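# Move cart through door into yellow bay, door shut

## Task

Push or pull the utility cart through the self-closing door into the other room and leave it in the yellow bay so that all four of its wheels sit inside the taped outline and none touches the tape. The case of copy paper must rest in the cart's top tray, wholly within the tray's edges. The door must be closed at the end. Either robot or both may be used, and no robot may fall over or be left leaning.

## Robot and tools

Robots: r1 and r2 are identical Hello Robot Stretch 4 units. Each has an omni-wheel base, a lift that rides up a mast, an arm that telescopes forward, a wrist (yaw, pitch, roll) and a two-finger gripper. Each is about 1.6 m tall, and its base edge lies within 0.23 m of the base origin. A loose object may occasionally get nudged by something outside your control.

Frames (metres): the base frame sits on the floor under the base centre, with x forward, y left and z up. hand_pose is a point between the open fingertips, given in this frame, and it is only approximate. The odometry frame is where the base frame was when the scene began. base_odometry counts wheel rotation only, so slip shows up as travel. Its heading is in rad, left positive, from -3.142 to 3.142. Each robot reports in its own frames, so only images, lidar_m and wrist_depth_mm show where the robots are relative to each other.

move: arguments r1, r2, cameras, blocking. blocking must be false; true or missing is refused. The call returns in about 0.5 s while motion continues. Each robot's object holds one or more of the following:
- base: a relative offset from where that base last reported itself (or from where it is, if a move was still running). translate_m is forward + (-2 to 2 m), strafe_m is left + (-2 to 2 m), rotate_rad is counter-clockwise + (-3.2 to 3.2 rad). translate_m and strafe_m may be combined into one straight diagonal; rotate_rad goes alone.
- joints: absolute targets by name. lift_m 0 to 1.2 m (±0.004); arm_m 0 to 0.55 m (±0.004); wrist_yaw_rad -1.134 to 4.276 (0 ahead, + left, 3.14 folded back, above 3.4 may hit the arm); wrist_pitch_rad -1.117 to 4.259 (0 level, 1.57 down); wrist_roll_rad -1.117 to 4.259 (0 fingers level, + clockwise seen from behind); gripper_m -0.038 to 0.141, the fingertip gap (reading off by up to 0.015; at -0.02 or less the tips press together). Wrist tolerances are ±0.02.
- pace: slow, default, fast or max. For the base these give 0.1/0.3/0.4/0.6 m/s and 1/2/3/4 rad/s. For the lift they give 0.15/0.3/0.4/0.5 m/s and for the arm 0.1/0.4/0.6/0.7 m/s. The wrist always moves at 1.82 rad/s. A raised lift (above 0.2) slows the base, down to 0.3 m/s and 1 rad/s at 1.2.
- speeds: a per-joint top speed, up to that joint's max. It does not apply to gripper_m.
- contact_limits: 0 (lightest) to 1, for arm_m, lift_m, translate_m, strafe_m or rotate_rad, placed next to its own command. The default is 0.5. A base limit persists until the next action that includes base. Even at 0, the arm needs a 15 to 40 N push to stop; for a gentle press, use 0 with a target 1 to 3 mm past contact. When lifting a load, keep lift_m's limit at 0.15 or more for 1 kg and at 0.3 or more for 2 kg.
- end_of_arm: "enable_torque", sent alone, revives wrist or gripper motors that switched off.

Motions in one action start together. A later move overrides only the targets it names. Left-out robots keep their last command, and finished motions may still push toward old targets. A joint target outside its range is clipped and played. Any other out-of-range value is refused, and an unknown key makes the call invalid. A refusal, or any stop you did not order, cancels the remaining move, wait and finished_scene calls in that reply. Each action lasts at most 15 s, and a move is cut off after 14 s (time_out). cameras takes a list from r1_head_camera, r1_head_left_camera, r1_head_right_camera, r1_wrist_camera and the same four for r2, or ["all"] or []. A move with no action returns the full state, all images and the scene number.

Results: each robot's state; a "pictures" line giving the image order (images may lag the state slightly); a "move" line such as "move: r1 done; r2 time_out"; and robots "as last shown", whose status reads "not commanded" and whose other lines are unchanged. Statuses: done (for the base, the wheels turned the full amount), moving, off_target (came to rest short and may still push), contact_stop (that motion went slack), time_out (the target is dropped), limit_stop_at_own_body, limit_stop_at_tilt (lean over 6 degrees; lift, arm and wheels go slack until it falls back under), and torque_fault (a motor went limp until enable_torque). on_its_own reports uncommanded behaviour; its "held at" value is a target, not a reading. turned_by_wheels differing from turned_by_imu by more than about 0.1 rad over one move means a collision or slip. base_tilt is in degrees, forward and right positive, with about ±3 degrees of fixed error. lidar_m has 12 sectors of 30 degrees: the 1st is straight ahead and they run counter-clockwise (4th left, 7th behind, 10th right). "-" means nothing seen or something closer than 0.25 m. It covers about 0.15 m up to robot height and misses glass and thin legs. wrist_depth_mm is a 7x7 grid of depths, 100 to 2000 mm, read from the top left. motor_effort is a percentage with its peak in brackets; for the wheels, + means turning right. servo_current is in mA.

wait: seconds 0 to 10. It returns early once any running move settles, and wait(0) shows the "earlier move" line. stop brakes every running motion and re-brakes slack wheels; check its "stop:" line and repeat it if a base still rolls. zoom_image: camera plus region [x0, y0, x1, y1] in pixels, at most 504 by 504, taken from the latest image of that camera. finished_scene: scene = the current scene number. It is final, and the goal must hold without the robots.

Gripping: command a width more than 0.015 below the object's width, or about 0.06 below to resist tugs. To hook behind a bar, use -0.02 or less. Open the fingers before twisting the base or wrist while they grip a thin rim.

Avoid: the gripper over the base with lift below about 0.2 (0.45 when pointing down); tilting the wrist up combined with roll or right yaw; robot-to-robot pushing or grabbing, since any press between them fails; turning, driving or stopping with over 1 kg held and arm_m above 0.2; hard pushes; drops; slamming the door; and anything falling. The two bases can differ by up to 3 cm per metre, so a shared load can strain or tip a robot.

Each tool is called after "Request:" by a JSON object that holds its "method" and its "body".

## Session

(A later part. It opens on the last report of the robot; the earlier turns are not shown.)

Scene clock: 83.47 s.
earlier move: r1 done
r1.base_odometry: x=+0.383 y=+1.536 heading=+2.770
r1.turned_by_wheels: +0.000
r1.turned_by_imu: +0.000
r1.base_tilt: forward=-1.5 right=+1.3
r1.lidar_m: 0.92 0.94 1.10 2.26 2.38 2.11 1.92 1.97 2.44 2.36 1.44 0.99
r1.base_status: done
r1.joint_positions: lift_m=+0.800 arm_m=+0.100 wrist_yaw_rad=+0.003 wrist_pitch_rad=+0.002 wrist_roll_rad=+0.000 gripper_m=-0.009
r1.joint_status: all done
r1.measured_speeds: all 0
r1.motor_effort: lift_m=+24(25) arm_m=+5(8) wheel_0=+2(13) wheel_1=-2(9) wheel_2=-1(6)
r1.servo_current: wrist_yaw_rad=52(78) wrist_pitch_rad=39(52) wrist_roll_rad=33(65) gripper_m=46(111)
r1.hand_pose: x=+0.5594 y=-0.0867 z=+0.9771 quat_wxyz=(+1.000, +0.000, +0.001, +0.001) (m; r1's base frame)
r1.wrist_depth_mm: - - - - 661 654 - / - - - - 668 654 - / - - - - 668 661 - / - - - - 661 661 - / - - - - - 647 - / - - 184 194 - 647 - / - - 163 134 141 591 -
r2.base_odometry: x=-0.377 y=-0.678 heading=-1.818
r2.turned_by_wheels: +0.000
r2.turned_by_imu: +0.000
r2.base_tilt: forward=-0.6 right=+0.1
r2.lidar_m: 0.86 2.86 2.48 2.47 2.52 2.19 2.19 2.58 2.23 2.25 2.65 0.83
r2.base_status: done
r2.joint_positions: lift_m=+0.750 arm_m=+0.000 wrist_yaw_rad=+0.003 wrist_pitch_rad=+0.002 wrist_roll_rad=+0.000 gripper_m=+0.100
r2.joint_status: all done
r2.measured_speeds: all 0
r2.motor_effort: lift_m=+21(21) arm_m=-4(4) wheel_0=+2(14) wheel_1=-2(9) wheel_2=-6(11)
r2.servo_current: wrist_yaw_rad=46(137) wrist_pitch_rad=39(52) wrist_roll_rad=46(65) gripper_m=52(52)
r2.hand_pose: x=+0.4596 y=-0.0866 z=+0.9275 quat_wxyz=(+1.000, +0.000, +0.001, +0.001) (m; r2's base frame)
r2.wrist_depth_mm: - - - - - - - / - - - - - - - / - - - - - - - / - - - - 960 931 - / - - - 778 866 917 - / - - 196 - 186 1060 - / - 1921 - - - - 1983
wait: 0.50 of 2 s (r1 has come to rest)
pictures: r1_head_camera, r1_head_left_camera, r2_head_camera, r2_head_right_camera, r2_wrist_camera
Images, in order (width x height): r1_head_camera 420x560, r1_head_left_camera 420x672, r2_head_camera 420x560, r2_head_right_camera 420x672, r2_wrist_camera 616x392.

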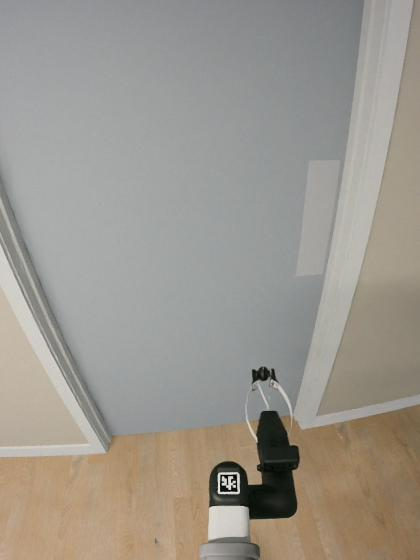

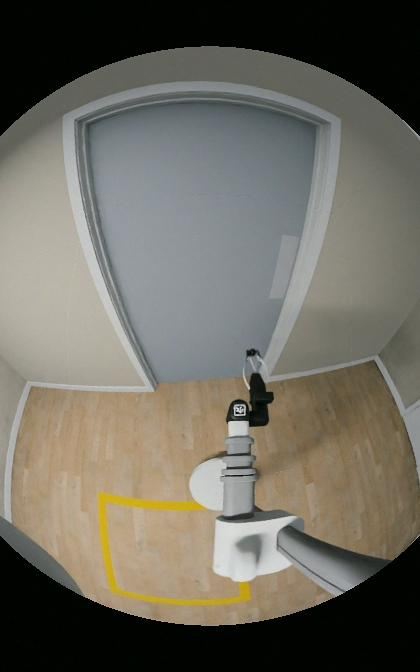

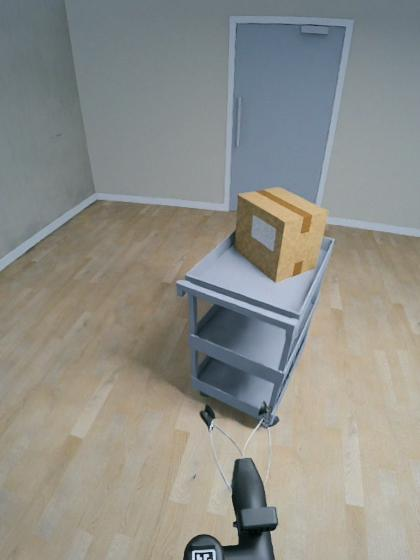

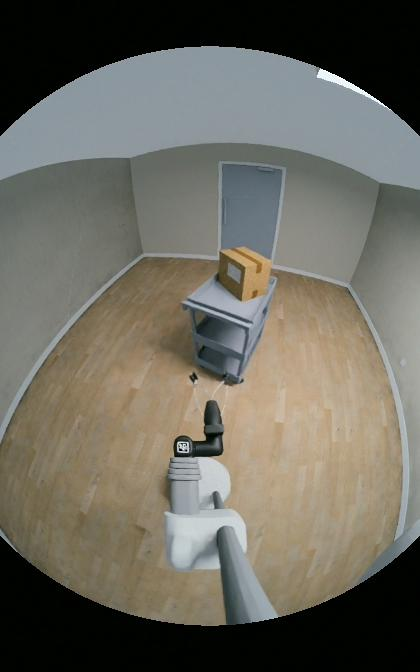

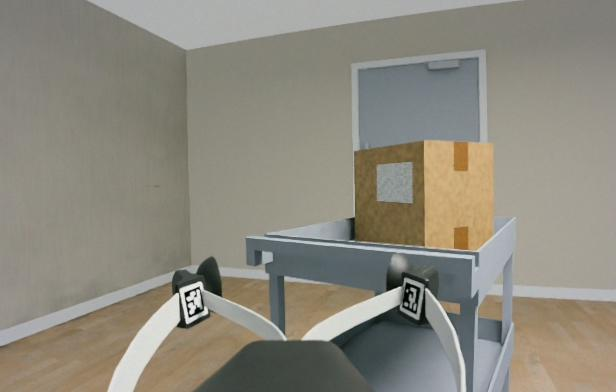

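Request:
{"method": "move", "body": {"blocking": false, "r1": {"base":{"translate_m":0.33}}}}

Request:
{"method": "wait", "body": {"seconds": 3, "cameras": []}}

Request:
{"method": "move", "body": {"blocking": false, "r1": {"base":{"translate_m":0.42},"contact_limits":{"translate_m":0.8},"pace":"slow"}}}

Request:
{"method": "wait", "body": {"seconds": 7, "cameras": ["r1_head_camera","r1_head_left_camera","r1_head_right_camera","r2_head_camera"]}}

Scene clock: 93.20 s.
move: r1 moving
r1.base_odometry: x=+0.354 y=+1.547 heading=+2.770
r1.turned_by_wheels: +0.000
r1.turned_by_imu: +0.000
r1.base_tilt: forward=-1.6 right=+1.3
r1.lidar_m: 0.90 0.90 1.05 2.17 2.37 2.12 1.94 2.01 2.51 2.34 1.38 0.96
r1.base_status: translate_m moving
r1.joint_positions: lift_m=+0.800 arm_m=+0.100 wrist_yaw_rad=+0.003 wrist_pitch_rad=+0.002 wrist_roll_rad=+0.000 gripper_m=-0.009
r1.joint_status: not commanded
r1.measured_speeds: translate_m=+0.122 strafe_m=+0.000 rotate_rad=+0.000 lift_m=+0.000 arm_m=+0.000 wrist_yaw_rad=+0.000 wrist_pitch_rad=+0.000 wrist_roll_rad=+0.000
r1.motor_effort: lift_m=+24(24) arm_m=+5(5) wheel_0=+8(8) wheel_1=+5(7) wheel_2=-8(9)
r1.servo_current: wrist_yaw_rad=46(52) wrist_pitch_rad=39(46) wrist_roll_rad=46(59) gripper_m=46(52)
r1.hand_pose: x=+0.5594 y=-0.0867 z=+0.9771 quat_wxyz=(+1.000, +0.000, +0.001, +0.001) (m; r1's base frame)
r1.wrist_depth_mm: 564 - - - 627 640 - / 559 - - - 634 615 - / 569 - - - 640 615 - / 559 - - - 627 609 - / 564 - - - - 603 - / 564 - 183 195 - 627 - / 569 - 163 135 142 585 -
r2: as last shown
r2.base_tilt: forward=-0.7 right=+0.1
r2.lidar_m: 0.86 2.88 2.47 2.49 2.52 2.18 2.19 2.57 2.24 2.25 2.66 0.83
r2.motor_effort: lift_m=+21(21) arm_m=-4(4) wheel_0=+2(2) wheel_1=-2(3) wheel_2=-6(7)
r2.servo_current: wrist_yaw_rad=46(52) wrist_pitch_rad=39(46) wrist_roll_rad=39(52) gripper_m=52(52)
r2.wrist_depth_mm: - - - - - - - / - - - - - - - / - - - - - - - / - - - - 946 931 - / - - - 768 866 904 - / - - 195 - 187 1078 - / - 1983 - - - - 1921
pictures: none

Scene clock: 95.30 s.
earlier move: r1 done
r1.base_odometry: x=+0.075 y=+1.656 heading=+2.770
r1.turned_by_wheels: +0.000
r1.turned_by_imu: +0.000
r1.base_tilt: forward=-1.6 right=+1.2
r1.lidar_m: 0.60 0.61 0.76 1.43 2.44 2.49 2.25 2.29 2.55 2.32 0.91 0.68
r1.base_status: done
r1.joint_positions: lift_m=+0.800 arm_m=+0.100 wrist_yaw_rad=+0.003 wrist_pitch_rad=+0.002 wrist_roll_rad=+0.000 gripper_m=-0.009
r1.joint_status: not commanded
r1.measured_speeds: all 0
r1.motor_effort: lift_m=+24(24) arm_m=+5(5) wheel_0=+1(9) wheel_1=+2(8) wheel_2=+2(10)
r1.servo_current: wrist_yaw_rad=46(65) wrist_pitch_rad=39(52) wrist_roll_rad=52(72) gripper_m=52(59)
r1.hand_pose: x=+0.5594 y=-0.0867 z=+0.9771 quat_wxyz=(+1.000, +0.000, +0.001, +0.001) (m; r1's base frame)
r1.wrist_depth_mm: 287 294 304 314 322 332 342 / 289 296 306 314 324 330 338 / 289 297 306 314 322 332 343 / 291 297 306 315 324 334 342 / 290 298 307 315 324 336 342 / 291 298 303 194 324 336 343 / 291 297 306 185 170 340 343
r2.base_odometry: x=-0.377 y=-0.678 heading=-1.818
r2.turned_by_wheels: +0.000
r2.turned_by_imu: +0.000
r2.base_tilt: forward=-0.7 right=+0.1
r2.lidar_m: 0.87 2.86 2.49 2.46 2.53 2.19 2.22 2.58 2.25 2.24 2.68 0.84
r2.base_status: not commanded
r2.joint_positions: lift_m=+0.750 arm_m=+0.000 wrist_yaw_rad=+0.003 wrist_pitch_rad=+0.002 wrist_roll_rad=+0.000 gripper_m=+0.100
r2.joint_status: not commanded
r2.measured_speeds: all 0
r2.motor_effort: lift_m=+21(21) arm_m=-4(4) wheel_0=+2(2) wheel_1=-2(3) wheel_2=-6(7)
r2.servo_current: wrist_yaw_rad=39(59) wrist_pitch_rad=39(46) wrist_roll_rad=46(59) gripper_m=52(59)
r2.hand_pose: x=+0.4596 y=-0.0866 z=+0.9275 quat_wxyz=(+1.000, +0.000, +0.001, +0.001) (m; r2's base frame)
r2.wrist_depth_mm: - - - - - - - / - - - - - - - / - - - - - - - / - - - - 931 931 - / - - - 768 866 917 - / - - 195 - 186 1078 - / - 1863 - - - - 1921
wait: 2.10 of 3 s (r1 has come to rest)
pictures: none
No camera images: "cameras" was empty.

Scene clock: 95.80 s.
move: r1 moving
r1.base_odometry: x=+0.064 y=+1.660 heading=+2.770
r1.turned_by_wheels: +0.000
r1.turned_by_imu: +0.001
r1.base_tilt: forward=-1.6 right=+1.3
r1.lidar_m: 0.56 0.60 0.74 1.39 2.42 2.49 2.28 2.30 2.53 2.32 0.92 0.63
r1.base_status: translate_m moving
r1.joint_positions: lift_m=+0.800 arm_m=+0.100 wrist_yaw_rad=+0.003 wrist_pitch_rad=+0.002 wrist_roll_rad=+0.000 gripper_m=-0.009
r1.joint_status: not commanded
r1.measured_speeds: translate_m=+0.049 strafe_m=+0.001 rotate_rad=+0.001 lift_m=+0.000 arm_m=+0.000 wrist_yaw_rad=+0.000 wrist_pitch_rad=+0.000 wrist_roll_rad=+0.000
r1.motor_effort: lift_m=+24(24) arm_m=+5(5) wheel_0=+6(8) wheel_1=+5(7) wheel_2=-6(6)
r1.servo_current: wrist_yaw_rad=52(65) wrist_pitch_rad=46(46) wrist_roll_rad=39(59) gripper_m=39(52)
r1.contact_limits: translate_m 0.8
r1.hand_pose: x=+0.5594 y=-0.0867 z=+0.9771 quat_wxyz=(+1.000, +0.000, +0.001, +0.001) (m; r1's base frame)
r1.wrist_depth_mm: 277 285 294 300 310 320 327 / 277 286 294 301 310 320 327 / 279 285 293 303 312 322 330 / 279 286 296 306 314 325 330 / 279 289 294 303 314 324 329 / 279 287 291 195 315 324 332 / 281 286 296 180 171 327 334
r2: as last shown
r2.lidar_m: 0.86 2.86 2.47 2.47 2.49 2.18 2.19 2.58 2.24 2.26 2.67 0.84
r2.motor_effort: lift_m=+21(21) arm_m=-4(4) wheel_0=+2(2) wheel_1=-3(3) wheel_2=-6(7)
r2.servo_current: wrist_yaw_rad=46(46) wrist_pitch_rad=33(46) wrist_roll_rad=52(52) gripper_m=46(52)
r2.wrist_depth_mm: - - - - - - - / - - - - - - - / - - - - - - - / - - - - 946 946 - / - - - 768 854 917 - / - - 195 - 186 1060 - / - 1921 - - - - 1983
pictures: none

Scene clock: 100.80 s.
earlier move: r1 done
r1.base_odometry: x=-0.315 y=+1.808 heading=+2.769
r1.turned_by_wheels: -0.001
r1.turned_by_imu: +0.087
r1.base_tilt: forward=-1.6 right=+1.3
r1.lidar_m: 0.43 0.41 0.43 0.56 2.47 2.79 2.66 2.75 2.42 0.73 0.46 0.59
r1.base_status: done
r1.joint_positions: lift_m=+0.800 arm_m=+0.100 wrist_yaw_rad=-0.021 wrist_pitch_rad=+0.003 wrist_roll_rad=+0.000 gripper_m=-0.010
r1.joint_status: not commanded
r1.measured_speeds: all 0
r1.on_its_own: wrist_yaw_rad is at rest, and its servo_current (124 mA) is outside its rest range (0 to 104 mA)
r1.motor_effort: lift_m=+24(24) arm_m=+9(10) wheel_0=+0(10) wheel_1=+3(11) wheel_2=-16(29)
r1.servo_current: wrist_yaw_rad=124(143) wrist_pitch_rad=39(59) wrist_roll_rad=65(78) gripper_m=46(52)
r1.contact_limits: translate_m 0.8
r1.hand_pose: x=+0.5569 y=-0.0934 z=+0.9768 quat_wxyz=(+1.000, +0.000, +0.002, -0.010) (m; r1's base frame)
r1.wrist_depth_mm: 165 182 205 235 273 330 - / 163 183 206 235 273 325 - / 164 182 206 235 274 329 - / 163 183 206 236 273 327 - / 163 182 206 236 273 327 - / 166 183 199 198 204 332 - / 166 179 176 167 260 351 -
r2.base_odometry: x=-0.377 y=-0.678 heading=-1.818
r2.turned_by_wheels: +0.000
r2.turned_by_imu: +0.001
r2.base_tilt: forward=-0.7 right=+0.1
r2.lidar_m: 0.85 2.86 2.48 2.45 2.52 2.18 2.18 2.60 2.24 2.24 2.67 0.82
r2.base_status: not commanded
r2.joint_positions: lift_m=+0.750 arm_m=+0.000 wrist_yaw_rad=+0.003 wrist_pitch_rad=+0.002 wrist_roll_rad=+0.000 gripper_m=+0.100
r2.joint_status: not commanded
r2.measured_speeds: all 0
r2.motor_effort: lift_m=+21(21) arm_m=-4(4) wheel_0=+2(3) wheel_1=-3(3) wheel_2=-6(7)
r2.servo_current: wrist_yaw_rad=52(72) wrist_pitch_rad=46(52) wrist_roll_rad=52(65) gripper_m=52(59)
r2.hand_pose: x=+0.4596 y=-0.0866 z=+0.9275 quat_wxyz=(+1.000, +0.000, +0.001, +0.001) (m; r2's base frame)
r2.wrist_depth_mm: - - - - - - - / - - - - - - - / - - - - - - - / - - - - 946 931 - / - - - 768 866 917 - / - - 196 - 187 1060 - / - 1983 - - - - 1921
wait: 5.00 of 7 s (r1 has come to rest)
pictures: r1_head_camera, r1_head_left_camera, r1_head_right_camera, r2_head_camera
Images, in order (width x height): r1_head_camera 420x560, r1_head_left_camera 420x672, r1_head_right_camera 420x672, r2_head_camera 420x560.

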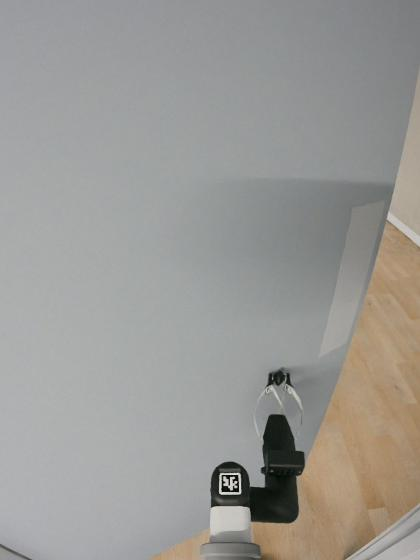

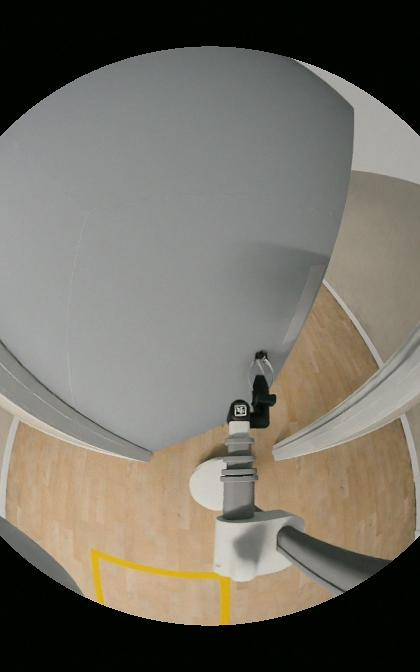

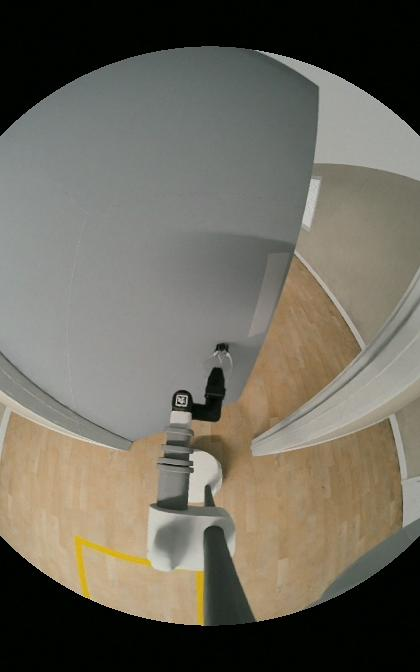

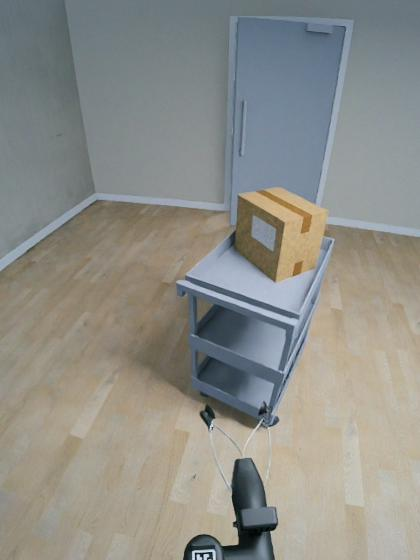

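Request:
{"method": "move", "body": {"blocking": false, "r1": {"base":{"rotate_rad":0.32},"contact_limits":{"rotate_rad":0.8},"pace":"slow"}}}

Request:
{"method": "wait", "body": {"seconds": 3, "cameras": ["r1_head_left_camera"]}}

Request:
{"method": "move", "body": {"blocking": false, "r1": {"base":{"translate_m":0.2,"strafe_m":-0.08},"contact_limits":{"translate_m":0.8,"strafe_m":0.8},"pace":"slow"}}}

Request:
{"method": "wait", "body": {"seconds": 4, "cameras": ["r1_head_camera","r1_head_left_camera","r2_head_camera"]}}

Scene clock: 109.20 s.
move: r1 moving
r1.base_odometry: x=-0.315 y=+1.808 heading=+2.893
r1.turned_by_wheels: +0.124
r1.turned_by_imu: +0.068
r1.base_tilt: forward=-1.9 right=+1.4
r1.lidar_m: 0.44 0.41 0.45 0.57 2.53 2.74 2.66 2.80 2.39 0.46 0.44 0.59
r1.base_status: rotate_rad moving
r1.joint_positions: lift_m=+0.800 arm_m=+0.100 wrist_yaw_rad=-0.021 wrist_pitch_rad=+0.003 wrist_roll_rad=+0.000 gripper_m=-0.010
r1.joint_status: not commanded
r1.measured_speeds: translate_m=-0.001 strafe_m=+0.000 rotate_rad=+0.485 lift_m=+0.000 arm_m=+0.000 wrist_yaw_rad=+0.000 wrist_pitch_rad=+0.000 wrist_roll_rad=+0.000
r1.motor_effort: lift_m=+24(24) arm_m=+9(9) wheel_0=-5(11) wheel_1=-8(11) wheel_2=-29(30)
r1.servo_current: wrist_yaw_rad=124(137) wrist_pitch_rad=46(52) wrist_roll_rad=52(65) gripper_m=52(52)
r1.contact_limits: rotate_rad 0.8
r1.hand_pose: x=+0.5569 y=-0.0935 z=+0.9768 quat_wxyz=(+1.000, +0.000, +0.002, -0.011) (m; r1's base frame)
r1.wrist_depth_mm: 163 178 199 225 259 304 - / 160 179 200 225 259 303 - / 163 178 200 225 258 304 - / 161 185 203 224 259 301 - / 161 178 199 224 258 304 - / 163 178 196 192 183 307 - / 164 175 154 174 259 285 1921
r2: as last shown
r2.turned_by_imu: +0.000
r2.base_tilt: forward=-0.6 right=+0.1
r2.lidar_m: 0.86 2.85 2.49 2.48 2.48 2.18 2.18 2.59 2.26 2.25 2.67 0.83
r2.motor_effort: lift_m=+21(21) arm_m=-4(4) wheel_0=+2(3) wheel_1=-2(3) wheel_2=-6(6)
r2.servo_current: wrist_yaw_rad=46(59) wrist_pitch_rad=39(39) wrist_roll_rad=46(59) gripper_m=52(59)
r2.wrist_depth_mm: - - - - - - - / - - - - - - - / - - - - - - - / - - - - 946 931 - / - - - 768 878 917 - / - - 195 - 187 1078 - / - 1921 - - - - 1921
pictures: none

Scene clock: 110.47 s.
earlier move: r1 done
r1.base_odometry: x=-0.315 y=+1.808 heading=+3.088
r1.turned_by_wheels: +0.194
r1.turned_by_imu: +0.040
r1.base_tilt: forward=-1.7 right=+1.3
r1.lidar_m: 0.44 0.42 0.49 0.61 2.60 2.77 2.69 2.86 2.34 0.39 0.38 0.60
r1.base_status: done
r1.joint_positions: lift_m=+0.800 arm_m=+0.100 wrist_yaw_rad=-0.021 wrist_pitch_rad=+0.003 wrist_roll_rad=+0.000 gripper_m=-0.010
r1.joint_status: not commanded
r1.measured_speeds: all 0
r1.on_its_own: wrist_yaw_rad is at rest, and its servo_current (117 mA) is outside its rest range (0 to 104 mA)
r1.motor_effort: lift_m=+24(24) arm_m=+8(9) wheel_0=-5(22) wheel_1=-1(11) wheel_2=-14(30)
r1.servo_current: wrist_yaw_rad=117(143) wrist_pitch_rad=46(52) wrist_roll_rad=46(65) gripper_m=52(52)
r1.contact_limits: rotate_rad 0.8
r1.hand_pose: x=+0.5570 y=-0.0935 z=+0.9768 quat_wxyz=(+1.000, +0.000, +0.002, -0.011) (m; r1's base frame)
r1.wrist_depth_mm: 171 187 208 235 270 314 - / 169 186 208 235 268 314 - / 168 187 208 236 268 314 - / 169 187 208 235 267 314 - / 172 187 208 235 267 314 - / 171 187 202 196 257 315 - / 172 181 177 165 253 327 -
r2.base_odometry: x=-0.377 y=-0.678 heading=-1.818
r2.turned_by_wheels: +0.000
r2.turned_by_imu: +0.000
r2.base_tilt: forward=-0.7 right=+0.1
r2.lidar_m: 0.87 2.87 2.48 2.44 2.52 2.19 2.19 2.60 2.24 2.24 2.65 0.83
r2.base_status: not commanded
r2.joint_positions: lift_m=+0.750 arm_m=+0.000 wrist_yaw_rad=+0.003 wrist_pitch_rad=+0.002 wrist_roll_rad=+0.000 gripper_m=+0.100
r2.joint_status: not commanded
r2.measured_speeds: all 0
r2.motor_effort: lift_m=+21(21) arm_m=-4(4) wheel_0=+2(3) wheel_1=-2(3) wheel_2=-6(6)
r2.servo_current: wrist_yaw_rad=46(59) wrist_pitch_rad=39(46) wrist_roll_rad=46(59) gripper_m=46(59)
r2.hand_pose: x=+0.4596 y=-0.0866 z=+0.9275 quat_wxyz=(+1.000, +0.000, +0.001, +0.001) (m; r2's base frame)
r2.wrist_depth_mm: - - - - - - - / - - - - - - - / - - - - - - - / - - - - 946 917 - / - - - 768 878 904 - / - - 195 - 186 1078 - / - 1983 - - - - 1983
wait: 1.27 of 3 s (r1 has come to rest)
pictures: r1_head_left_camera
Images, in order (width x height): r1_head_left_camera 420x672.

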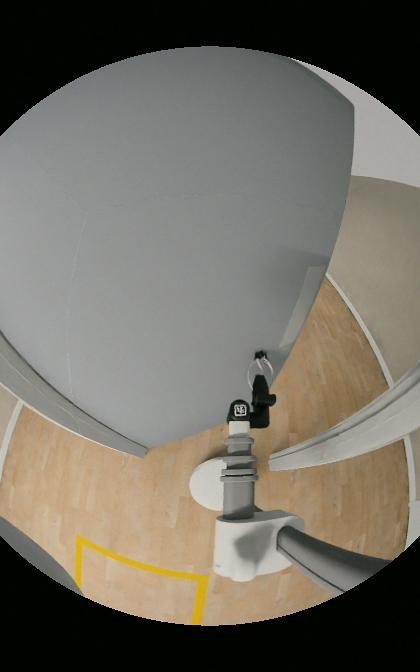

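r1: "contact_limits": translate_m and strafe_m are given together and make one move, which takes one limit: state it under one of them only

not run: a call was refused earlier in this reply.

Request:
{"method": "move", "body": {"blocking": false, "r1": {"base":{"translate_m":0.22,"strafe_m":-0.05},"contact_limits":{"translate_m":0.8},"pace":"slow"}}}

Request:
{"method": "wait", "body": {"seconds": 5, "cameras": ["r1_head_camera","r1_head_left_camera","r1_head_right_camera","r2_head_camera"]}}

Scene clock: 115.20 s.
move: r1 moving
r1.base_odometry: x=-0.327 y=+1.812 heading=+3.087
r1.turned_by_wheels: -0.001
r1.turned_by_imu: -0.001
r1.base_tilt: forward=-1.7 right=+1.3
r1.lidar_m: 0.45 0.43 0.45 0.61 2.59 2.78 2.70 2.87 2.35 0.38 0.40 0.58
r1.base_status: translate_m moving; strafe_m moving
r1.joint_positions: lift_m=+0.800 arm_m=+0.100 wrist_yaw_rad=-0.021 wrist_pitch_rad=+0.003 wrist_roll_rad=+0.000 gripper_m=-0.010
r1.joint_status: not commanded
r1.measured_speeds: translate_m=+0.050 strafe_m=-0.011 rotate_rad=+0.001 lift_m=+0.000 arm_m=+0.000 wrist_yaw_rad=+0.000 wrist_pitch_rad=+0.000 wrist_roll_rad=+0.000
r1.motor_effort: lift_m=+24(24) arm_m=+7(8) wheel_0=+4(5) wheel_1=+4(5) wheel_2=-21(23)
r1.servo_current: wrist_yaw_rad=137(150) wrist_pitch_rad=46(52) wrist_roll_rad=46(59) gripper_m=39(46)
r1.contact_limits: translate_m 0.8
r1.hand_pose: x=+0.5570 y=-0.0935 z=+0.9768 quat_wxyz=(+1.000, +0.000, +0.002, -0.011) (m; r1's base frame)
r1.wrist_depth_mm: 169 186 207 235 268 317 - / 167 186 208 235 271 317 - / 167 186 208 234 268 317 - / 167 186 207 234 270 315 - / 171 186 208 234 270 317 - / 170 186 201 196 258 320 - / 172 180 176 166 254 327 -
r2.base_odometry: x=-0.377 y=-0.678 heading=-1.818
r2.turned_by_wheels: +0.000
r2.turned_by_imu: +0.000
r2.base_tilt: forward=-0.7 right=+0.1
r2.lidar_m: 0.88 2.82 2.48 2.48 2.51 2.17 2.19 2.59 2.25 2.27 2.67 0.85
r2.base_status: not commanded
r2.joint_positions: lift_m=+0.750 arm_m=+0.000 wrist_yaw_rad=+0.003 wrist_pitch_rad=+0.002 wrist_roll_rad=+0.000 gripper_m=+0.100
r2.joint_status: not commanded
r2.measured_speeds: all 0
r2.motor_effort: lift_m=+21(21) arm_m=-4(4) wheel_0=+2(2) wheel_1=-3(3) wheel_2=-6(6)
r2.servo_current: wrist_yaw_rad=39(59) wrist_pitch_rad=39(46) wrist_roll_rad=59(59) gripper_m=52(52)
r2.hand_pose: x=+0.4596 y=-0.0866 z=+0.9275 quat_wxyz=(+1.000, +0.000, +0.001, +0.001) (m; r2's base frame)
r2.wrist_depth_mm: - - - - - - - / - - - - - - - / - - - - - - - / - - - - 946 931 - / - - - 778 854 917 - / - - 195 - 187 1060 - / - 1983 - - - - 1983
pictures: none

Scene clock: 118.27 s.
earlier move: r1 done
r1.base_odometry: x=-0.531 y=+1.870 heading=+3.088
r1.turned_by_wheels: +0.001
r1.turned_by_imu: -0.003
r1.base_tilt: forward=-1.6 right=+1.3
r1.lidar_m: 0.41 0.35 0.38 0.46 2.65 3.00 2.88 3.04 0.34 0.33 2.34 0.64
r1.base_status: done
r1.joint_positions: lift_m=+0.800 arm_m=+0.100 wrist_yaw_rad=-0.017 wrist_pitch_rad=+0.003 wrist_roll_rad=+0.000 gripper_m=-0.010
r1.joint_status: not commanded
r1.measured_speeds: all 0
r1.motor_effort: lift_m=+24(24) arm_m=+7(8) wheel_0=+7(10) wheel_1=+5(8) wheel_2=-11(23)
r1.servo_current: wrist_yaw_rad=98(150) wrist_pitch_rad=46(52) wrist_roll_rad=39(65) gripper_m=46(52)
r1.contact_limits: translate_m 0.8
r1.hand_pose: x=+0.5575 y=-0.0922 z=+0.9768 quat_wxyz=(+1.000, +0.000, +0.002, -0.008) (m; r1's base frame)
r1.wrist_depth_mm: 161 181 211 250 304 - - / 158 181 211 249 301 - - / 161 181 211 250 300 - - / 158 185 211 250 300 - - / 158 180 210 249 300 - - / 157 181 196 190 301 - - / 160 173 201 188 152 - -
r2.base_odometry: x=-0.377 y=-0.678 heading=-1.818
r2.turned_by_wheels: +0.000
r2.turned_by_imu: +0.000
r2.base_tilt: forward=-0.7 right=+0.1
r2.lidar_m: 0.85 2.85 2.48 2.46 2.51 2.18 2.18 2.61 2.25 2.23 2.67 0.82
r2.base_status: not commanded
r2.joint_positions: lift_m=+0.750 arm_m=+0.000 wrist_yaw_rad=+0.003 wrist_pitch_rad=+0.002 wrist_roll_rad=+0.000 gripper_m=+0.100
r2.joint_status: not commanded
r2.measured_speeds: all 0
r2.motor_effort: lift_m=+21(21) arm_m=-4(4) wheel_0=+2(2) wheel_1=-2(3) wheel_2=-6(6)
r2.servo_current: wrist_yaw_rad=46(59) wrist_pitch_rad=33(46) wrist_roll_rad=46(65) gripper_m=52(59)
r2.hand_pose: x=+0.4596 y=-0.0866 z=+0.9275 quat_wxyz=(+1.000, +0.000, +0.001, +0.001) (m; r2's base frame)
r2.wrist_depth_mm: - - - - - - - / - - - - - - - / - - - - - - - / - - - - 946 931 - / - - - 778 854 917 - / - - 195 - 186 1078 - / - 1921 - - - - 1921
wait: 3.07 of 5 s (r1 has come to rest)
pictures: r1_head_camera, r1_head_left_camera, r1_head_right_camera, r2_head_camera
Images, in order (width x height): r1_head_camera 420x560, r1_head_left_camera 420x672, r1_head_right_camera 420x672, r2_head_camera 420x560.

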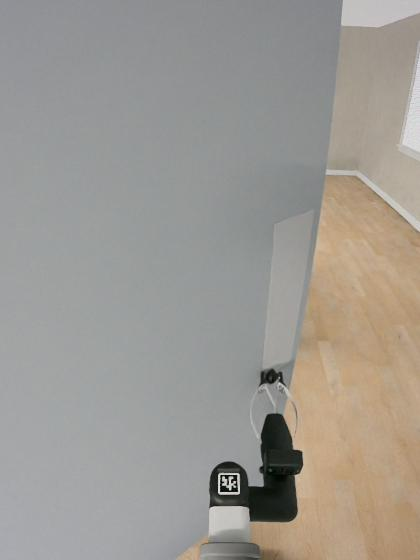

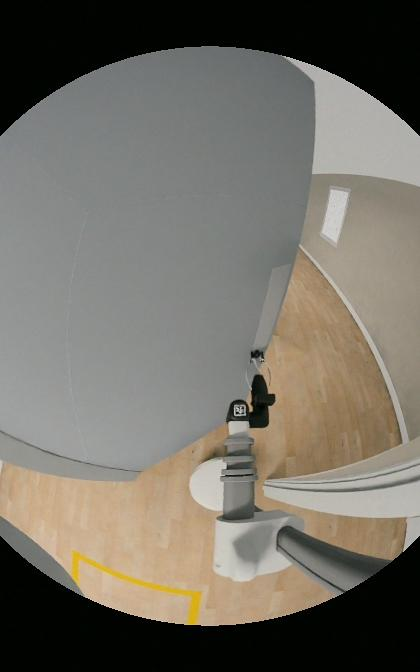

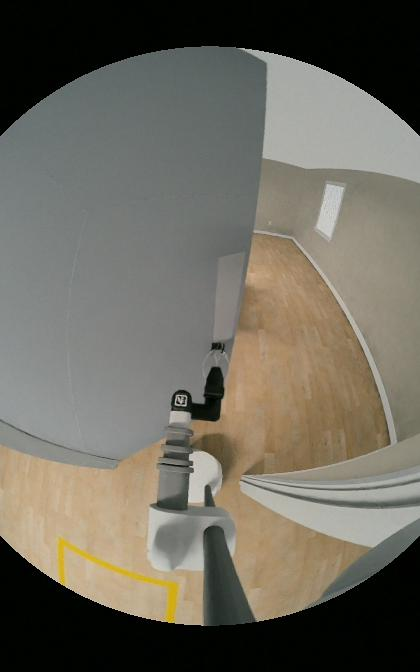

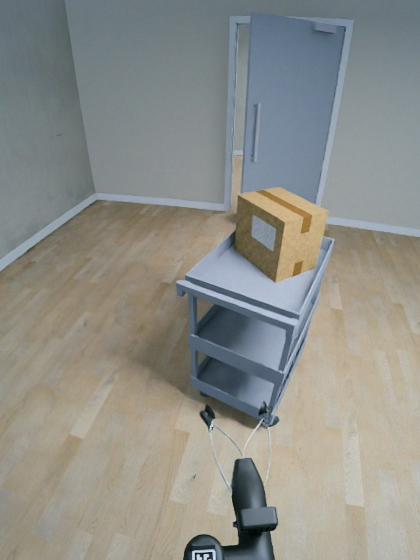

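Request:
{"method": "move", "body": {"blocking": false, "r1": {"base":{"translate_m":0.13,"strafe_m":0.12},"contact_limits":{"translate_m":0.8},"pace":"slow"}}}

Request:
{"method": "wait", "body": {"seconds": 4, "cameras": ["r1_head_left_camera"]}}

Request:
{"method": "move", "body": {"blocking": false, "r1": {"base":{"rotate_rad":0.35},"contact_limits":{"rotate_rad":1},"pace":"slow"}}}

Request:
{"method": "wait", "body": {"seconds": 3, "cameras": ["r1_head_camera","r1_head_left_camera","r1_head_right_camera","r2_head_camera"]}}

Scene clock: 136.67 s.
move: r1 moving
r1.base_odometry: x=-0.542 y=+1.862 heading=+3.087
r1.turned_by_wheels: -0.001
r1.turned_by_imu: -0.001
r1.base_tilt: forward=-1.7 right=+1.3
r1.lidar_m: 0.40 0.35 0.37 0.47 2.63 3.00 2.92 3.04 0.37 0.33 2.35 0.66
r1.base_status: translate_m moving; strafe_m moving
r1.joint_positions: lift_m=+0.800 arm_m=+0.100 wrist_yaw_rad=-0.017 wrist_pitch_rad=+0.003 wrist_roll_rad=+0.000 gripper_m=-0.010
r1.joint_status: not commanded
r1.measured_speeds: translate_m=+0.037 strafe_m=+0.034 rotate_rad=+0.001 lift_m=+0.000 arm_m=+0.000 wrist_yaw_rad=+0.000 wrist_pitch_rad=+0.000 wrist_roll_rad=+0.000
r1.motor_effort: lift_m=+24(24) arm_m=+7(8) wheel_0=-2(7) wheel_1=+9(10) wheel_2=-18(18)
r1.servo_current: wrist_yaw_rad=98(117) wrist_pitch_rad=46(46) wrist_roll_rad=46(59) gripper_m=46(52)
r1.contact_limits: translate_m 0.8
r1.hand_pose: x=+0.5575 y=-0.0922 z=+0.9768 quat_wxyz=(+1.000, +0.000, +0.002, -0.008) (m; r1's base frame)
r1.wrist_depth_mm: 158 179 208 250 303 - - / 156 180 208 250 303 - - / 159 179 210 249 301 - - / 156 187 210 250 300 - - / 156 179 209 248 301 - - / 156 179 195 194 300 - - / 158 171 200 186 153 - -
r2: as last shown
r2.lidar_m: 0.87 2.86 2.47 2.46 2.52 2.19 2.18 2.58 2.26 2.26 2.63 0.82
r2.motor_effort: lift_m=+21(21) arm_m=-4(4) wheel_0=+2(2) wheel_1=-3(3) wheel_2=-6(6)
r2.servo_current: wrist_yaw_rad=39(52) wrist_pitch_rad=39(46) wrist_roll_rad=46(59) gripper_m=52(59)
r2.wrist_depth_mm: - - - - - - - / - - - - - - - / - - - - - - - / - - - - 931 917 - / - - - 768 866 904 - / - - 195 - 187 1060 - / - 1921 - - - - 1921
pictures: none

Scene clock: 139.17 s.
earlier move: r1 done
r1.base_odometry: x=-0.668 y=+1.758 heading=+3.086
r1.turned_by_wheels: -0.001
r1.turned_by_imu: -0.001
r1.base_tilt: forward=-1.6 right=+1.3
r1.lidar_m: 0.36 0.28 0.26 0.31 0.54 3.12 3.04 3.22 0.46 0.50 2.48 0.65
r1.base_status: done
r1.joint_positions: lift_m=+0.800 arm_m=+0.100 wrist_yaw_rad=-0.017 wrist_pitch_rad=+0.003 wrist_roll_rad=+0.000 gripper_m=-0.010
r1.joint_status: not commanded
r1.measured_speeds: all 0
r1.motor_effort: lift_m=+24(24) arm_m=+7(8) wheel_0=-5(9) wheel_1=+2(10) wheel_2=-13(18)
r1.servo_current: wrist_yaw_rad=91(124) wrist_pitch_rad=39(52) wrist_roll_rad=33(65) gripper_m=39(52)
r1.contact_limits: translate_m 0.8
r1.hand_pose: x=+0.5575 y=-0.0922 z=+0.9768 quat_wxyz=(+1.000, +0.000, +0.002, -0.008) (m; r1's base frame)
r1.wrist_depth_mm: 138 165 197 253 - - - / 135 165 198 253 - - - / 135 161 198 252 - - - / 135 160 198 251 - - - / 137 160 196 250 - - - / 134 160 184 197 183 - - / 137 154 170 185 171 - -
r2.base_odometry: x=-0.377 y=-0.678 heading=-1.818
r2.turned_by_wheels: +0.000
r2.turned_by_imu: +0.000
r2.base_tilt: forward=-0.7 right=+0.1
r2.lidar_m: 0.88 2.86 2.49 2.46 2.52 2.17 2.19 2.60 2.24 2.28 2.67 0.84
r2.base_status: not commanded
r2.joint_positions: lift_m=+0.750 arm_m=+0.000 wrist_yaw_rad=+0.003 wrist_pitch_rad=+0.002 wrist_roll_rad=+0.000 gripper_m=+0.100
r2.joint_status: not commanded
r2.measured_speeds: all 0
r2.motor_effort: lift_m=+21(21) arm_m=-4(4) wheel_0=+2(3) wheel_1=-2(3) wheel_2=-6(7)
r2.servo_current: wrist_yaw_rad=46(65) wrist_pitch_rad=39(46) wrist_roll_rad=46(65) gripper_m=46(59)
r2.hand_pose: x=+0.4596 y=-0.0866 z=+0.9275 quat_wxyz=(+1.000, +0.000, +0.001, +0.001) (m; r2's base frame)
r2.wrist_depth_mm: - - - - - - - / - - - - - - - / - - - - - - - / - - - - 931 917 - / - - - 778 878 917 - / - - 195 - 187 1060 - / - 1921 - - - - 1921
wait: 2.50 of 4 s (r1 has come to rest)
pictures: r1_head_left_camera
Images, in order (width x height): r1_head_left_camera 420x672.

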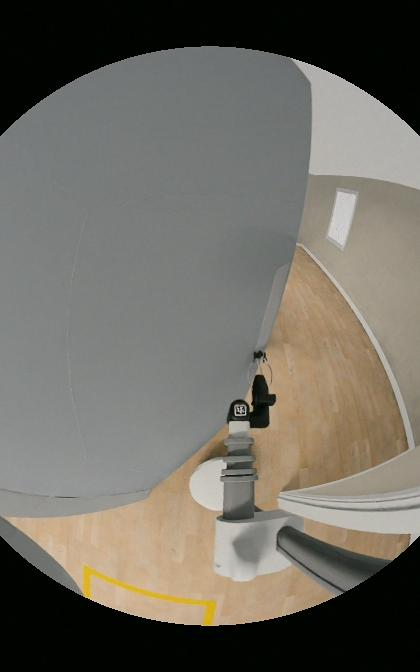

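Scene clock: 139.67 s.
move: r1 moving
r1.base_odometry: x=-0.667 y=+1.758 heading=-3.073
r1.turned_by_wheels: +0.124
r1.turned_by_imu: +0.094
r1.base_tilt: forward=-1.6 right=+1.3
r1.lidar_m: 0.33 0.28 0.29 0.35 0.55 3.08 3.03 2.92 0.45 0.95 2.56 0.56
r1.base_status: rotate_rad moving
r1.joint_positions: lift_m=+0.800 arm_m=+0.100 wrist_yaw_rad=-0.023 wrist_pitch_rad=+0.003 wrist_roll_rad=+0.000 gripper_m=-0.010
r1.joint_status: not commanded
r1.measured_speeds: translate_m=+0.005 strafe_m=-0.004 rotate_rad=+0.487 lift_m=+0.000 arm_m=+0.000 wrist_yaw_rad=-0.007 wrist_pitch_rad=+0.000 wrist_roll_rad=+0.000
r1.motor_effort: lift_m=+24(24) arm_m=+7(8) wheel_0=-13(18) wheel_1=-12(12) wheel_2=-27(28)
r1.servo_current: wrist_yaw_rad=124(137) wrist_pitch_rad=46(52) wrist_roll_rad=39(65) gripper_m=46(46)
r1.contact_limits: rotate_rad 1
r1.hand_pose: x=+0.5569 y=-0.0940 z=+0.9768 quat_wxyz=(+1.000, +0.000, +0.002, -0.011) (m; r1's base frame)
r1.wrist_depth_mm: 126 151 178 224 290 - - / 130 147 178 224 289 - - / 124 147 178 223 289 - - / 127 143 178 224 285 - - / 121 150 178 224 300 - - / 126 146 172 184 180 - - / 123 145 146 177 320 - -
r2: as last shown
r2.base_tilt: forward=-0.7 right=+0.0
r2.lidar_m: 0.85 2.83 2.49 2.49 2.51 2.19 2.18 2.55 2.25 2.24 2.69 0.84
r2.motor_effort: lift_m=+21(21) arm_m=-4(4) wheel_0=+2(2) wheel_1=-2(3) wheel_2=-6(6)
r2.servo_current: wrist_yaw_rad=52(65) wrist_pitch_rad=39(46) wrist_roll_rad=52(59) gripper_m=52(52)
r2.wrist_depth_mm: - - - - - - - / - - - - - - - / - - - - - - - / - - - - 946 931 - / - - - 778 878 917 - / - - 195 - 187 1060 - / - 1921 - - - - 1921
pictures: none

Scene clock: 140.73 s.
earlier move: r1 done
r1.base_odometry: x=-0.667 y=+1.758 heading=-2.850
r1.turned_by_wheels: +0.223
r1.turned_by_imu: +0.133
r1.base_tilt: forward=-1.6 right=+1.3
r1.lidar_m: 0.38 0.30 0.32 0.43 2.82 3.06 3.07 0.52 0.46 2.33 2.72 0.59
r1.base_status: done
r1.joint_positions: lift_m=+0.800 arm_m=+0.100 wrist_yaw_rad=-0.023 wrist_pitch_rad=+0.003 wrist_roll_rad=+0.000 gripper_m=-0.010
r1.joint_status: not commanded
r1.measured_speeds: all 0
r1.on_its_own: wrist_yaw_rad is at rest, and its servo_current (130 mA) is outside its rest range (0 to 104 mA)
r1.motor_effort: lift_m=+24(24) arm_m=+6(8) wheel_0=-16(25) wheel_1=-5(13) wheel_2=-15(28)
r1.servo_current: wrist_yaw_rad=130(150) wrist_pitch_rad=46(52) wrist_roll_rad=59(65) gripper_m=39(52)
r1.contact_limits: rotate_rad 1
r1.hand_pose: x=+0.5570 y=-0.0940 z=+0.9768 quat_wxyz=(+1.000, +0.000, +0.002, -0.011) (m; r1's base frame)
r1.wrist_depth_mm: 141 164 201 241 298 - - / 141 168 196 241 296 - - / 141 165 195 239 296 - - / 147 164 196 240 293 - - / 141 168 195 239 293 - - / 140 163 189 195 181 - - / 143 159 163 178 294 137 -
r2.base_odometry: x=-0.377 y=-0.678 heading=-1.818
r2.turned_by_wheels: +0.000
r2.turned_by_imu: +0.000
r2.base_tilt: forward=-0.7 right=+0.0
r2.lidar_m: 0.85 2.87 2.46 2.47 2.54 2.20 2.20 2.60 2.24 2.23 2.68 0.83
r2.base_status: not commanded
r2.joint_positions: lift_m=+0.750 arm_m=+0.000 wrist_yaw_rad=+0.003 wrist_pitch_rad=+0.002 wrist_roll_rad=+0.000 gripper_m=+0.100
r2.joint_status: not commanded
r2.measured_speeds: all 0
r2.motor_effort: lift_m=+21(21) arm_m=-4(4) wheel_0=+2(2) wheel_1=-2(3) wheel_2=-6(6)
r2.servo_current: wrist_yaw_rad=39(65) wrist_pitch_rad=46(46) wrist_roll_rad=52(59) gripper_m=52(59)
r2.hand_pose: x=+0.4596 y=-0.0866 z=+0.9275 quat_wxyz=(+1.000, +0.000, +0.001, +0.001) (m; r2's base frame)
r2.wrist_depth_mm: - - - - - - - / - - - - - - - / - - - - - - - / - - - - 960 917 - / - - - 768 866 904 - / - - 196 - 187 1078 - / - 1921 - - - - 1921
wait: 1.07 of 3 s (r1 has come to rest)
pictures: r1_head_camera, r1_head_left_camera, r1_head_right_camera, r2_head_camera
Images, in order (width x height): r1_head_camera 420x560, r1_head_left_camera 420x672, r1_head_right_camera 420x672, r2_head_camera 420x560.

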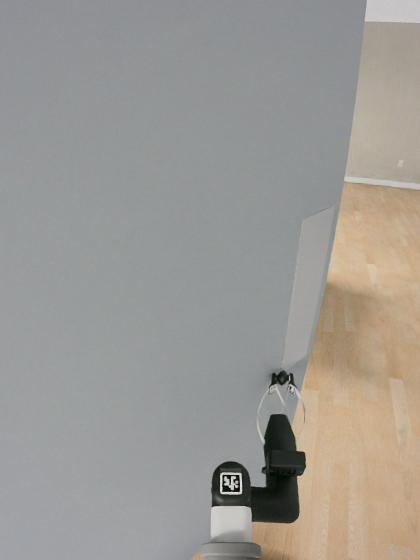

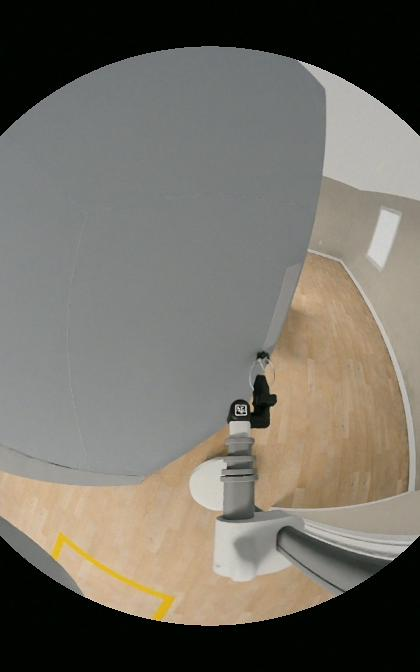

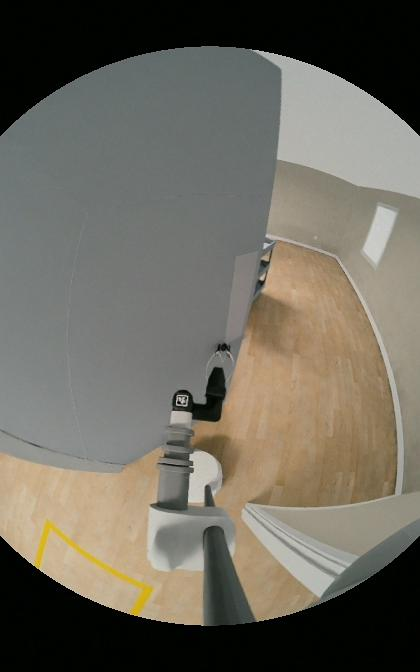

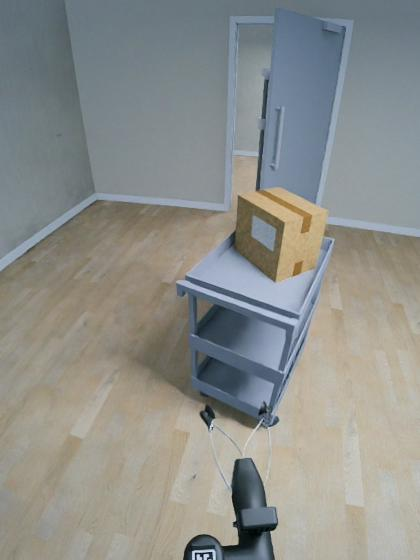

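Request:
{"method": "move", "body": {"blocking": false, "r1": {"base":{"translate_m":0.18,"strafe_m":-0.0},"contact_limits":{"translate_m":0.8},"pace":"slow"}}}

Request:
{"method": "wait", "body": {"seconds": 4, "cameras": ["r1_head_left_camera"]}}

Request:
{"method": "move", "body": {"blocking": false, "r1": {"base":{"rotate_rad":0.4},"contact_limits":{"rotate_rad":1},"pace":"slow"}}}

Request:
{"method": "wait", "body": {"seconds": 3, "cameras": ["r1_head_camera","r1_head_left_camera","r1_head_right_camera","r2_head_camera"]}}

Scene clock: 148.90 s.
move: r1 moving
r1.base_odometry: x=-0.679 y=+1.754 heading=-2.851
r1.turned_by_wheels: -0.001
r1.turned_by_imu: -0.001
r1.base_tilt: forward=-1.7 right=+1.2
r1.lidar_m: 0.38 0.32 0.32 0.39 2.84 3.06 3.06 0.52 0.47 2.33 2.72 0.60
r1.base_status: translate_m moving; strafe_m moving
r1.joint_positions: lift_m=+0.800 arm_m=+0.100 wrist_yaw_rad=-0.023 wrist_pitch_rad=+0.003 wrist_roll_rad=+0.000 gripper_m=-0.010
r1.joint_status: not commanded
r1.measured_speeds: translate_m=+0.048 strafe_m=+0.000 rotate_rad=+0.001 lift_m=+0.000 arm_m=+0.000 wrist_yaw_rad=+0.000 wrist_pitch_rad=+0.000 wrist_roll_rad=+0.000
r1.motor_effort: lift_m=+24(24) arm_m=+6(6) wheel_0=+0(13) wheel_1=+5(5) wheel_2=-18(22)
r1.servo_current: wrist_yaw_rad=143(143) wrist_pitch_rad=46(52) wrist_roll_rad=46(59) gripper_m=39(52)
r1.contact_limits: translate_m 0.8
r1.hand_pose: x=+0.5570 y=-0.0940 z=+0.9768 quat_wxyz=(+1.000, +0.000, +0.002, -0.011) (m; r1's base frame)
r1.wrist_depth_mm: 147 168 202 247 310 - - / 144 169 201 247 307 - - / 144 168 202 244 304 - - / 154 168 201 246 307 - - / 144 172 200 245 317 - - / 144 167 190 197 185 - - / 146 163 162 185 181 - -
r2: as last shown
r2.lidar_m: 0.88 2.86 2.46 2.46 2.51 2.18 2.19 2.58 2.25 2.25 2.66 0.84
r2.servo_current: wrist_yaw_rad=52(52) wrist_pitch_rad=39(46) wrist_roll_rad=52(59) gripper_m=59(59)
r2.wrist_depth_mm: - - - - - - - / - - - - - - - / - - - - - - - / - - - - 946 931 - / - - - 778 854 904 - / - - 195 - 187 1060 - / - - - - - - 1983
pictures: none

Scene clock: 151.47 s.
earlier move: r1 done
r1.base_odometry: x=-0.840 y=+1.706 heading=-2.850
r1.turned_by_wheels: +0.000
r1.turned_by_imu: +0.008
r1.base_tilt: forward=-1.6 right=+1.3
r1.lidar_m: 0.34 0.26 0.27 0.30 0.52 3.22 3.24 0.56 0.60 2.37 2.80 1.72
r1.base_status: done
r1.joint_positions: lift_m=+0.800 arm_m=+0.100 wrist_yaw_rad=-0.016 wrist_pitch_rad=+0.003 wrist_roll_rad=+0.000 gripper_m=-0.010
r1.joint_status: not commanded
r1.measured_speeds: all 0
r1.motor_effort: lift_m=+24(24) arm_m=+4(6) wheel_0=-4(16) wheel_1=+2(10) wheel_2=-8(22)
r1.servo_current: wrist_yaw_rad=85(163) wrist_pitch_rad=52(52) wrist_roll_rad=46(72) gripper_m=46(52)
r1.contact_limits: translate_m 0.8
r1.hand_pose: x=+0.5578 y=-0.0919 z=+0.9768 quat_wxyz=(+1.000, +0.000, +0.002, -0.008) (m; r1's base frame)
r1.wrist_depth_mm: 140 167 196 246 - - - / 134 163 196 246 - - - / 134 160 196 244 - - - / 134 160 195 243 1537 - - / 136 160 196 241 1756 - - / 133 159 182 200 180 - - / 136 154 175 182 155 - -
r2.base_odometry: x=-0.377 y=-0.678 heading=-1.818
r2.turned_by_wheels: +0.000
r2.turned_by_imu: +0.000
r2.base_tilt: forward=-0.7 right=+0.1
r2.lidar_m: 0.86 2.85 2.46 2.45 2.49 2.19 2.17 2.59 2.25 2.26 2.65 0.82
r2.base_status: not commanded
r2.joint_positions: lift_m=+0.750 arm_m=+0.000 wrist_yaw_rad=+0.003 wrist_pitch_rad=+0.002 wrist_roll_rad=+0.000 gripper_m=+0.100
r2.joint_status: not commanded
r2.measured_speeds: all 0
r2.motor_effort: lift_m=+21(21) arm_m=-4(4) wheel_0=+2(2) wheel_1=-2(3) wheel_2=-6(7)
r2.servo_current: wrist_yaw_rad=52(65) wrist_pitch_rad=39(52) wrist_roll_rad=46(59) gripper_m=52(59)
r2.hand_pose: x=+0.4596 y=-0.0866 z=+0.9275 quat_wxyz=(+1.000, +0.000, +0.001, +0.001) (m; r2's base frame)
r2.wrist_depth_mm: - - - - - - - / - - - - - - - / - - - - - - - / - - - - 931 931 - / - - - 778 866 904 - / - - 195 - 187 1078 - / - 1983 - - - - 1983
wait: 2.57 of 4 s (r1 has come to rest)
pictures: r1_head_left_camera
Images, in order (width x height): r1_head_left_camera 420x672.

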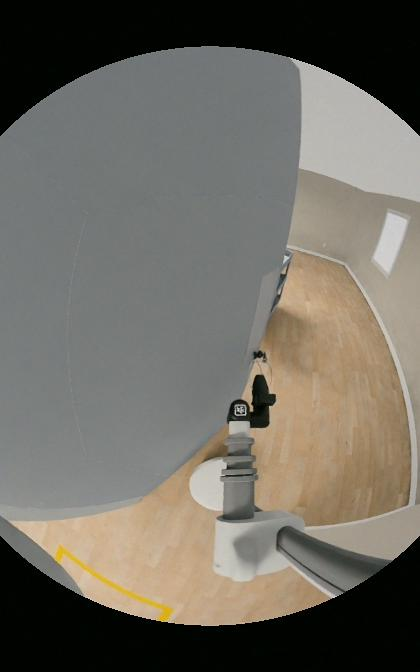

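Scene clock: 151.97 s.
move: r1 moving
r1.base_odometry: x=-0.839 y=+1.706 heading=-2.727
r1.turned_by_wheels: +0.123
r1.turned_by_imu: +0.100
r1.base_tilt: forward=-1.6 right=+1.3
r1.lidar_m: 0.35 0.27 0.27 0.32 0.63 3.22 3.25 0.56 0.81 2.40 2.98 1.71
r1.base_status: rotate_rad moving
r1.joint_positions: lift_m=+0.800 arm_m=+0.100 wrist_yaw_rad=-0.021 wrist_pitch_rad=+0.003 wrist_roll_rad=+0.000 gripper_m=-0.010
r1.joint_status: not commanded
r1.measured_speeds: translate_m=-0.002 strafe_m=+0.001 rotate_rad=+0.485 lift_m=+0.000 arm_m=+0.000 wrist_yaw_rad=+0.000 wrist_pitch_rad=+0.000 wrist_roll_rad=+0.000
r1.motor_effort: lift_m=+24(24) arm_m=+4(4) wheel_0=-14(19) wheel_1=-12(12) wheel_2=-25(25)
r1.servo_current: wrist_yaw_rad=117(130) wrist_pitch_rad=46(52) wrist_roll_rad=59(59) gripper_m=52(52)
r1.contact_limits: rotate_rad 1
r1.hand_pose: x=+0.5574 y=-0.0934 z=+0.9768 quat_wxyz=(+1.000, +0.000, +0.002, -0.010) (m; r1's base frame)
r1.wrist_depth_mm: 129 157 181 231 - - - / 129 150 181 230 - - - / 126 154 181 231 - - - / 129 150 187 231 1430 - - / 126 154 181 230 - - - / 126 149 181 187 179 - - / 125 148 146 205 184 143 -
r2: as last shown
r2.lidar_m: 0.86 2.88 2.48 2.45 2.53 2.19 2.18 2.57 2.25 2.24 2.66 0.84
r2.motor_effort: lift_m=+21(21) arm_m=-3(4) wheel_0=+2(2) wheel_1=-2(2) wheel_2=-6(6)
r2.servo_current: wrist_yaw_rad=39(59) wrist_pitch_rad=33(46) wrist_roll_rad=46(52) gripper_m=46(59)
r2.wrist_depth_mm: - - - - - - - / - - - - - - - / - - - - - - - / - - - - 946 931 - / - - - 768 866 917 - / - - 195 - 187 1078 - / - 1863 - - - - 1921
pictures: none

Scene clock: 153.03 s.
earlier move: r1 done
r1.base_odometry: x=-0.840 y=+1.707 heading=-2.453
r1.turned_by_wheels: +0.274
r1.turned_by_imu: +0.236
r1.base_tilt: forward=-1.6 right=+1.3
r1.lidar_m: 0.39 0.32 0.35 0.44 3.28 3.24 0.63 0.58 1.87 2.52 3.74 0.63
r1.base_status: done
r1.joint_positions: lift_m=+0.800 arm_m=+0.100 wrist_yaw_rad=-0.021 wrist_pitch_rad=+0.003 wrist_roll_rad=+0.000 gripper_m=-0.010
r1.joint_status: not commanded
r1.measured_speeds: all 0
r1.on_its_own: wrist_yaw_rad is at rest, and its servo_current (124 mA) is outside its rest range (0 to 104 mA)
r1.motor_effort: lift_m=+24(24) arm_m=+4(4) wheel_0=-12(26) wheel_1=-5(12) wheel_2=-11(25)
r1.servo_current: wrist_yaw_rad=124(130) wrist_pitch_rad=39(52) wrist_roll_rad=59(65) gripper_m=46(52)
r1.contact_limits: rotate_rad 1
r1.hand_pose: x=+0.5574 y=-0.0934 z=+0.9768 quat_wxyz=(+1.000, +0.000, +0.002, -0.010) (m; r1's base frame)
r1.wrist_depth_mm: 148 175 203 243 296 - - / 149 172 203 243 296 - - / 149 172 202 243 309 - - / 146 172 202 244 296 1499 1281 / 148 176 202 242 294 - 1255 / 148 176 191 199 183 - - / 148 167 167 181 181 - -
r2.base_odometry: x=-0.377 y=-0.678 heading=-1.818
r2.turned_by_wheels: +0.000
r2.turned_by_imu: +0.000
r2.base_tilt: forward=-0.7 right=+0.0
r2.lidar_m: 0.88 2.90 2.50 2.47 2.53 2.18 2.19 2.59 2.26 2.26 2.67 0.83
r2.base_status: not commanded
r2.joint_positions: lift_m=+0.750 arm_m=+0.000 wrist_yaw_rad=+0.003 wrist_pitch_rad=+0.002 wrist_roll_rad=+0.000 gripper_m=+0.100
r2.joint_status: not commanded
r2.measured_speeds: all 0
r2.motor_effort: lift_m=+21(21) arm_m=-4(4) wheel_0=+2(2) wheel_1=-2(3) wheel_2=-6(6)
r2.servo_current: wrist_yaw_rad=46(65) wrist_pitch_rad=39(46) wrist_roll_rad=52(59) gripper_m=52(59)
r2.hand_pose: x=+0.4596 y=-0.0866 z=+0.9275 quat_wxyz=(+1.000, +0.000, +0.001, +0.001) (m; r2's base frame)
r2.wrist_depth_mm: - - - - - - - / - - - - - - - / - - - - - - - / - - - - 946 931 - / - - - 759 866 917 - / - - 196 - 187 1060 - / - 1983 - - - - 1983
wait: 1.07 of 3 s (r1 has come to rest)
pictures: r1_head_camera, r1_head_left_camera, r1_head_right_camera, r2_head_camera
Images, in order (width x height): r1_head_camera 420x560, r1_head_left_camera 420x672, r1_head_right_camera 420x672, r2_head_camera 420x560.

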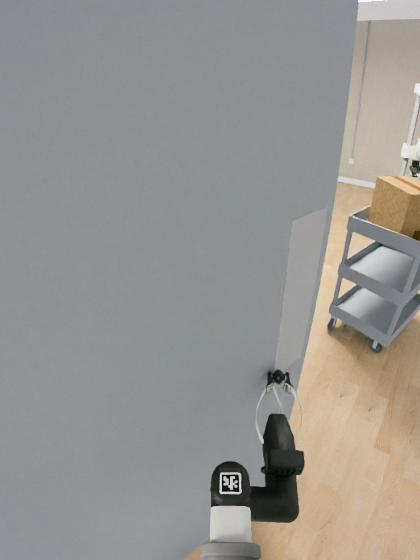

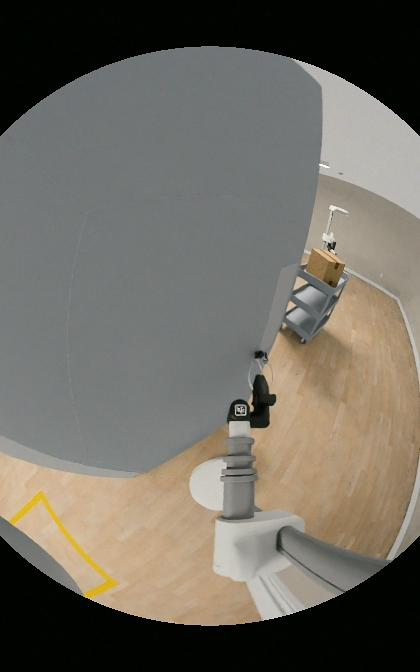

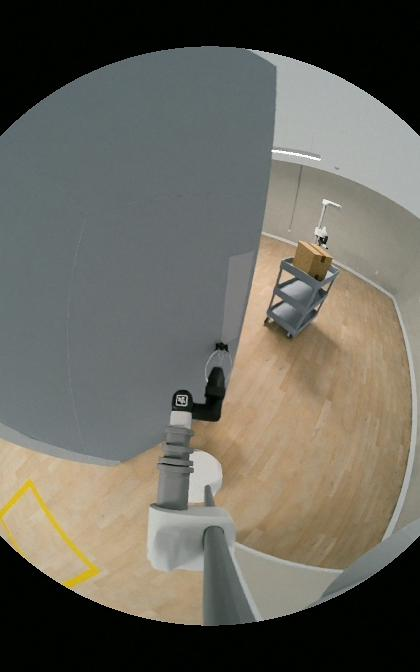

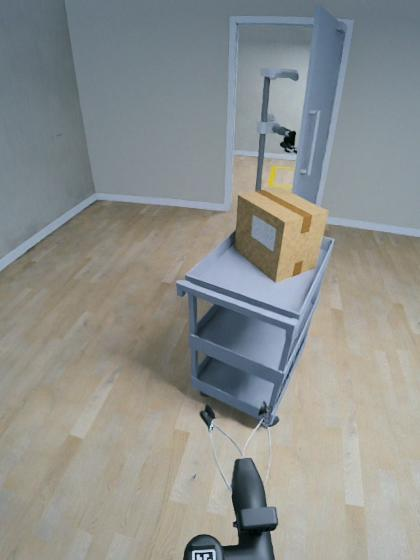

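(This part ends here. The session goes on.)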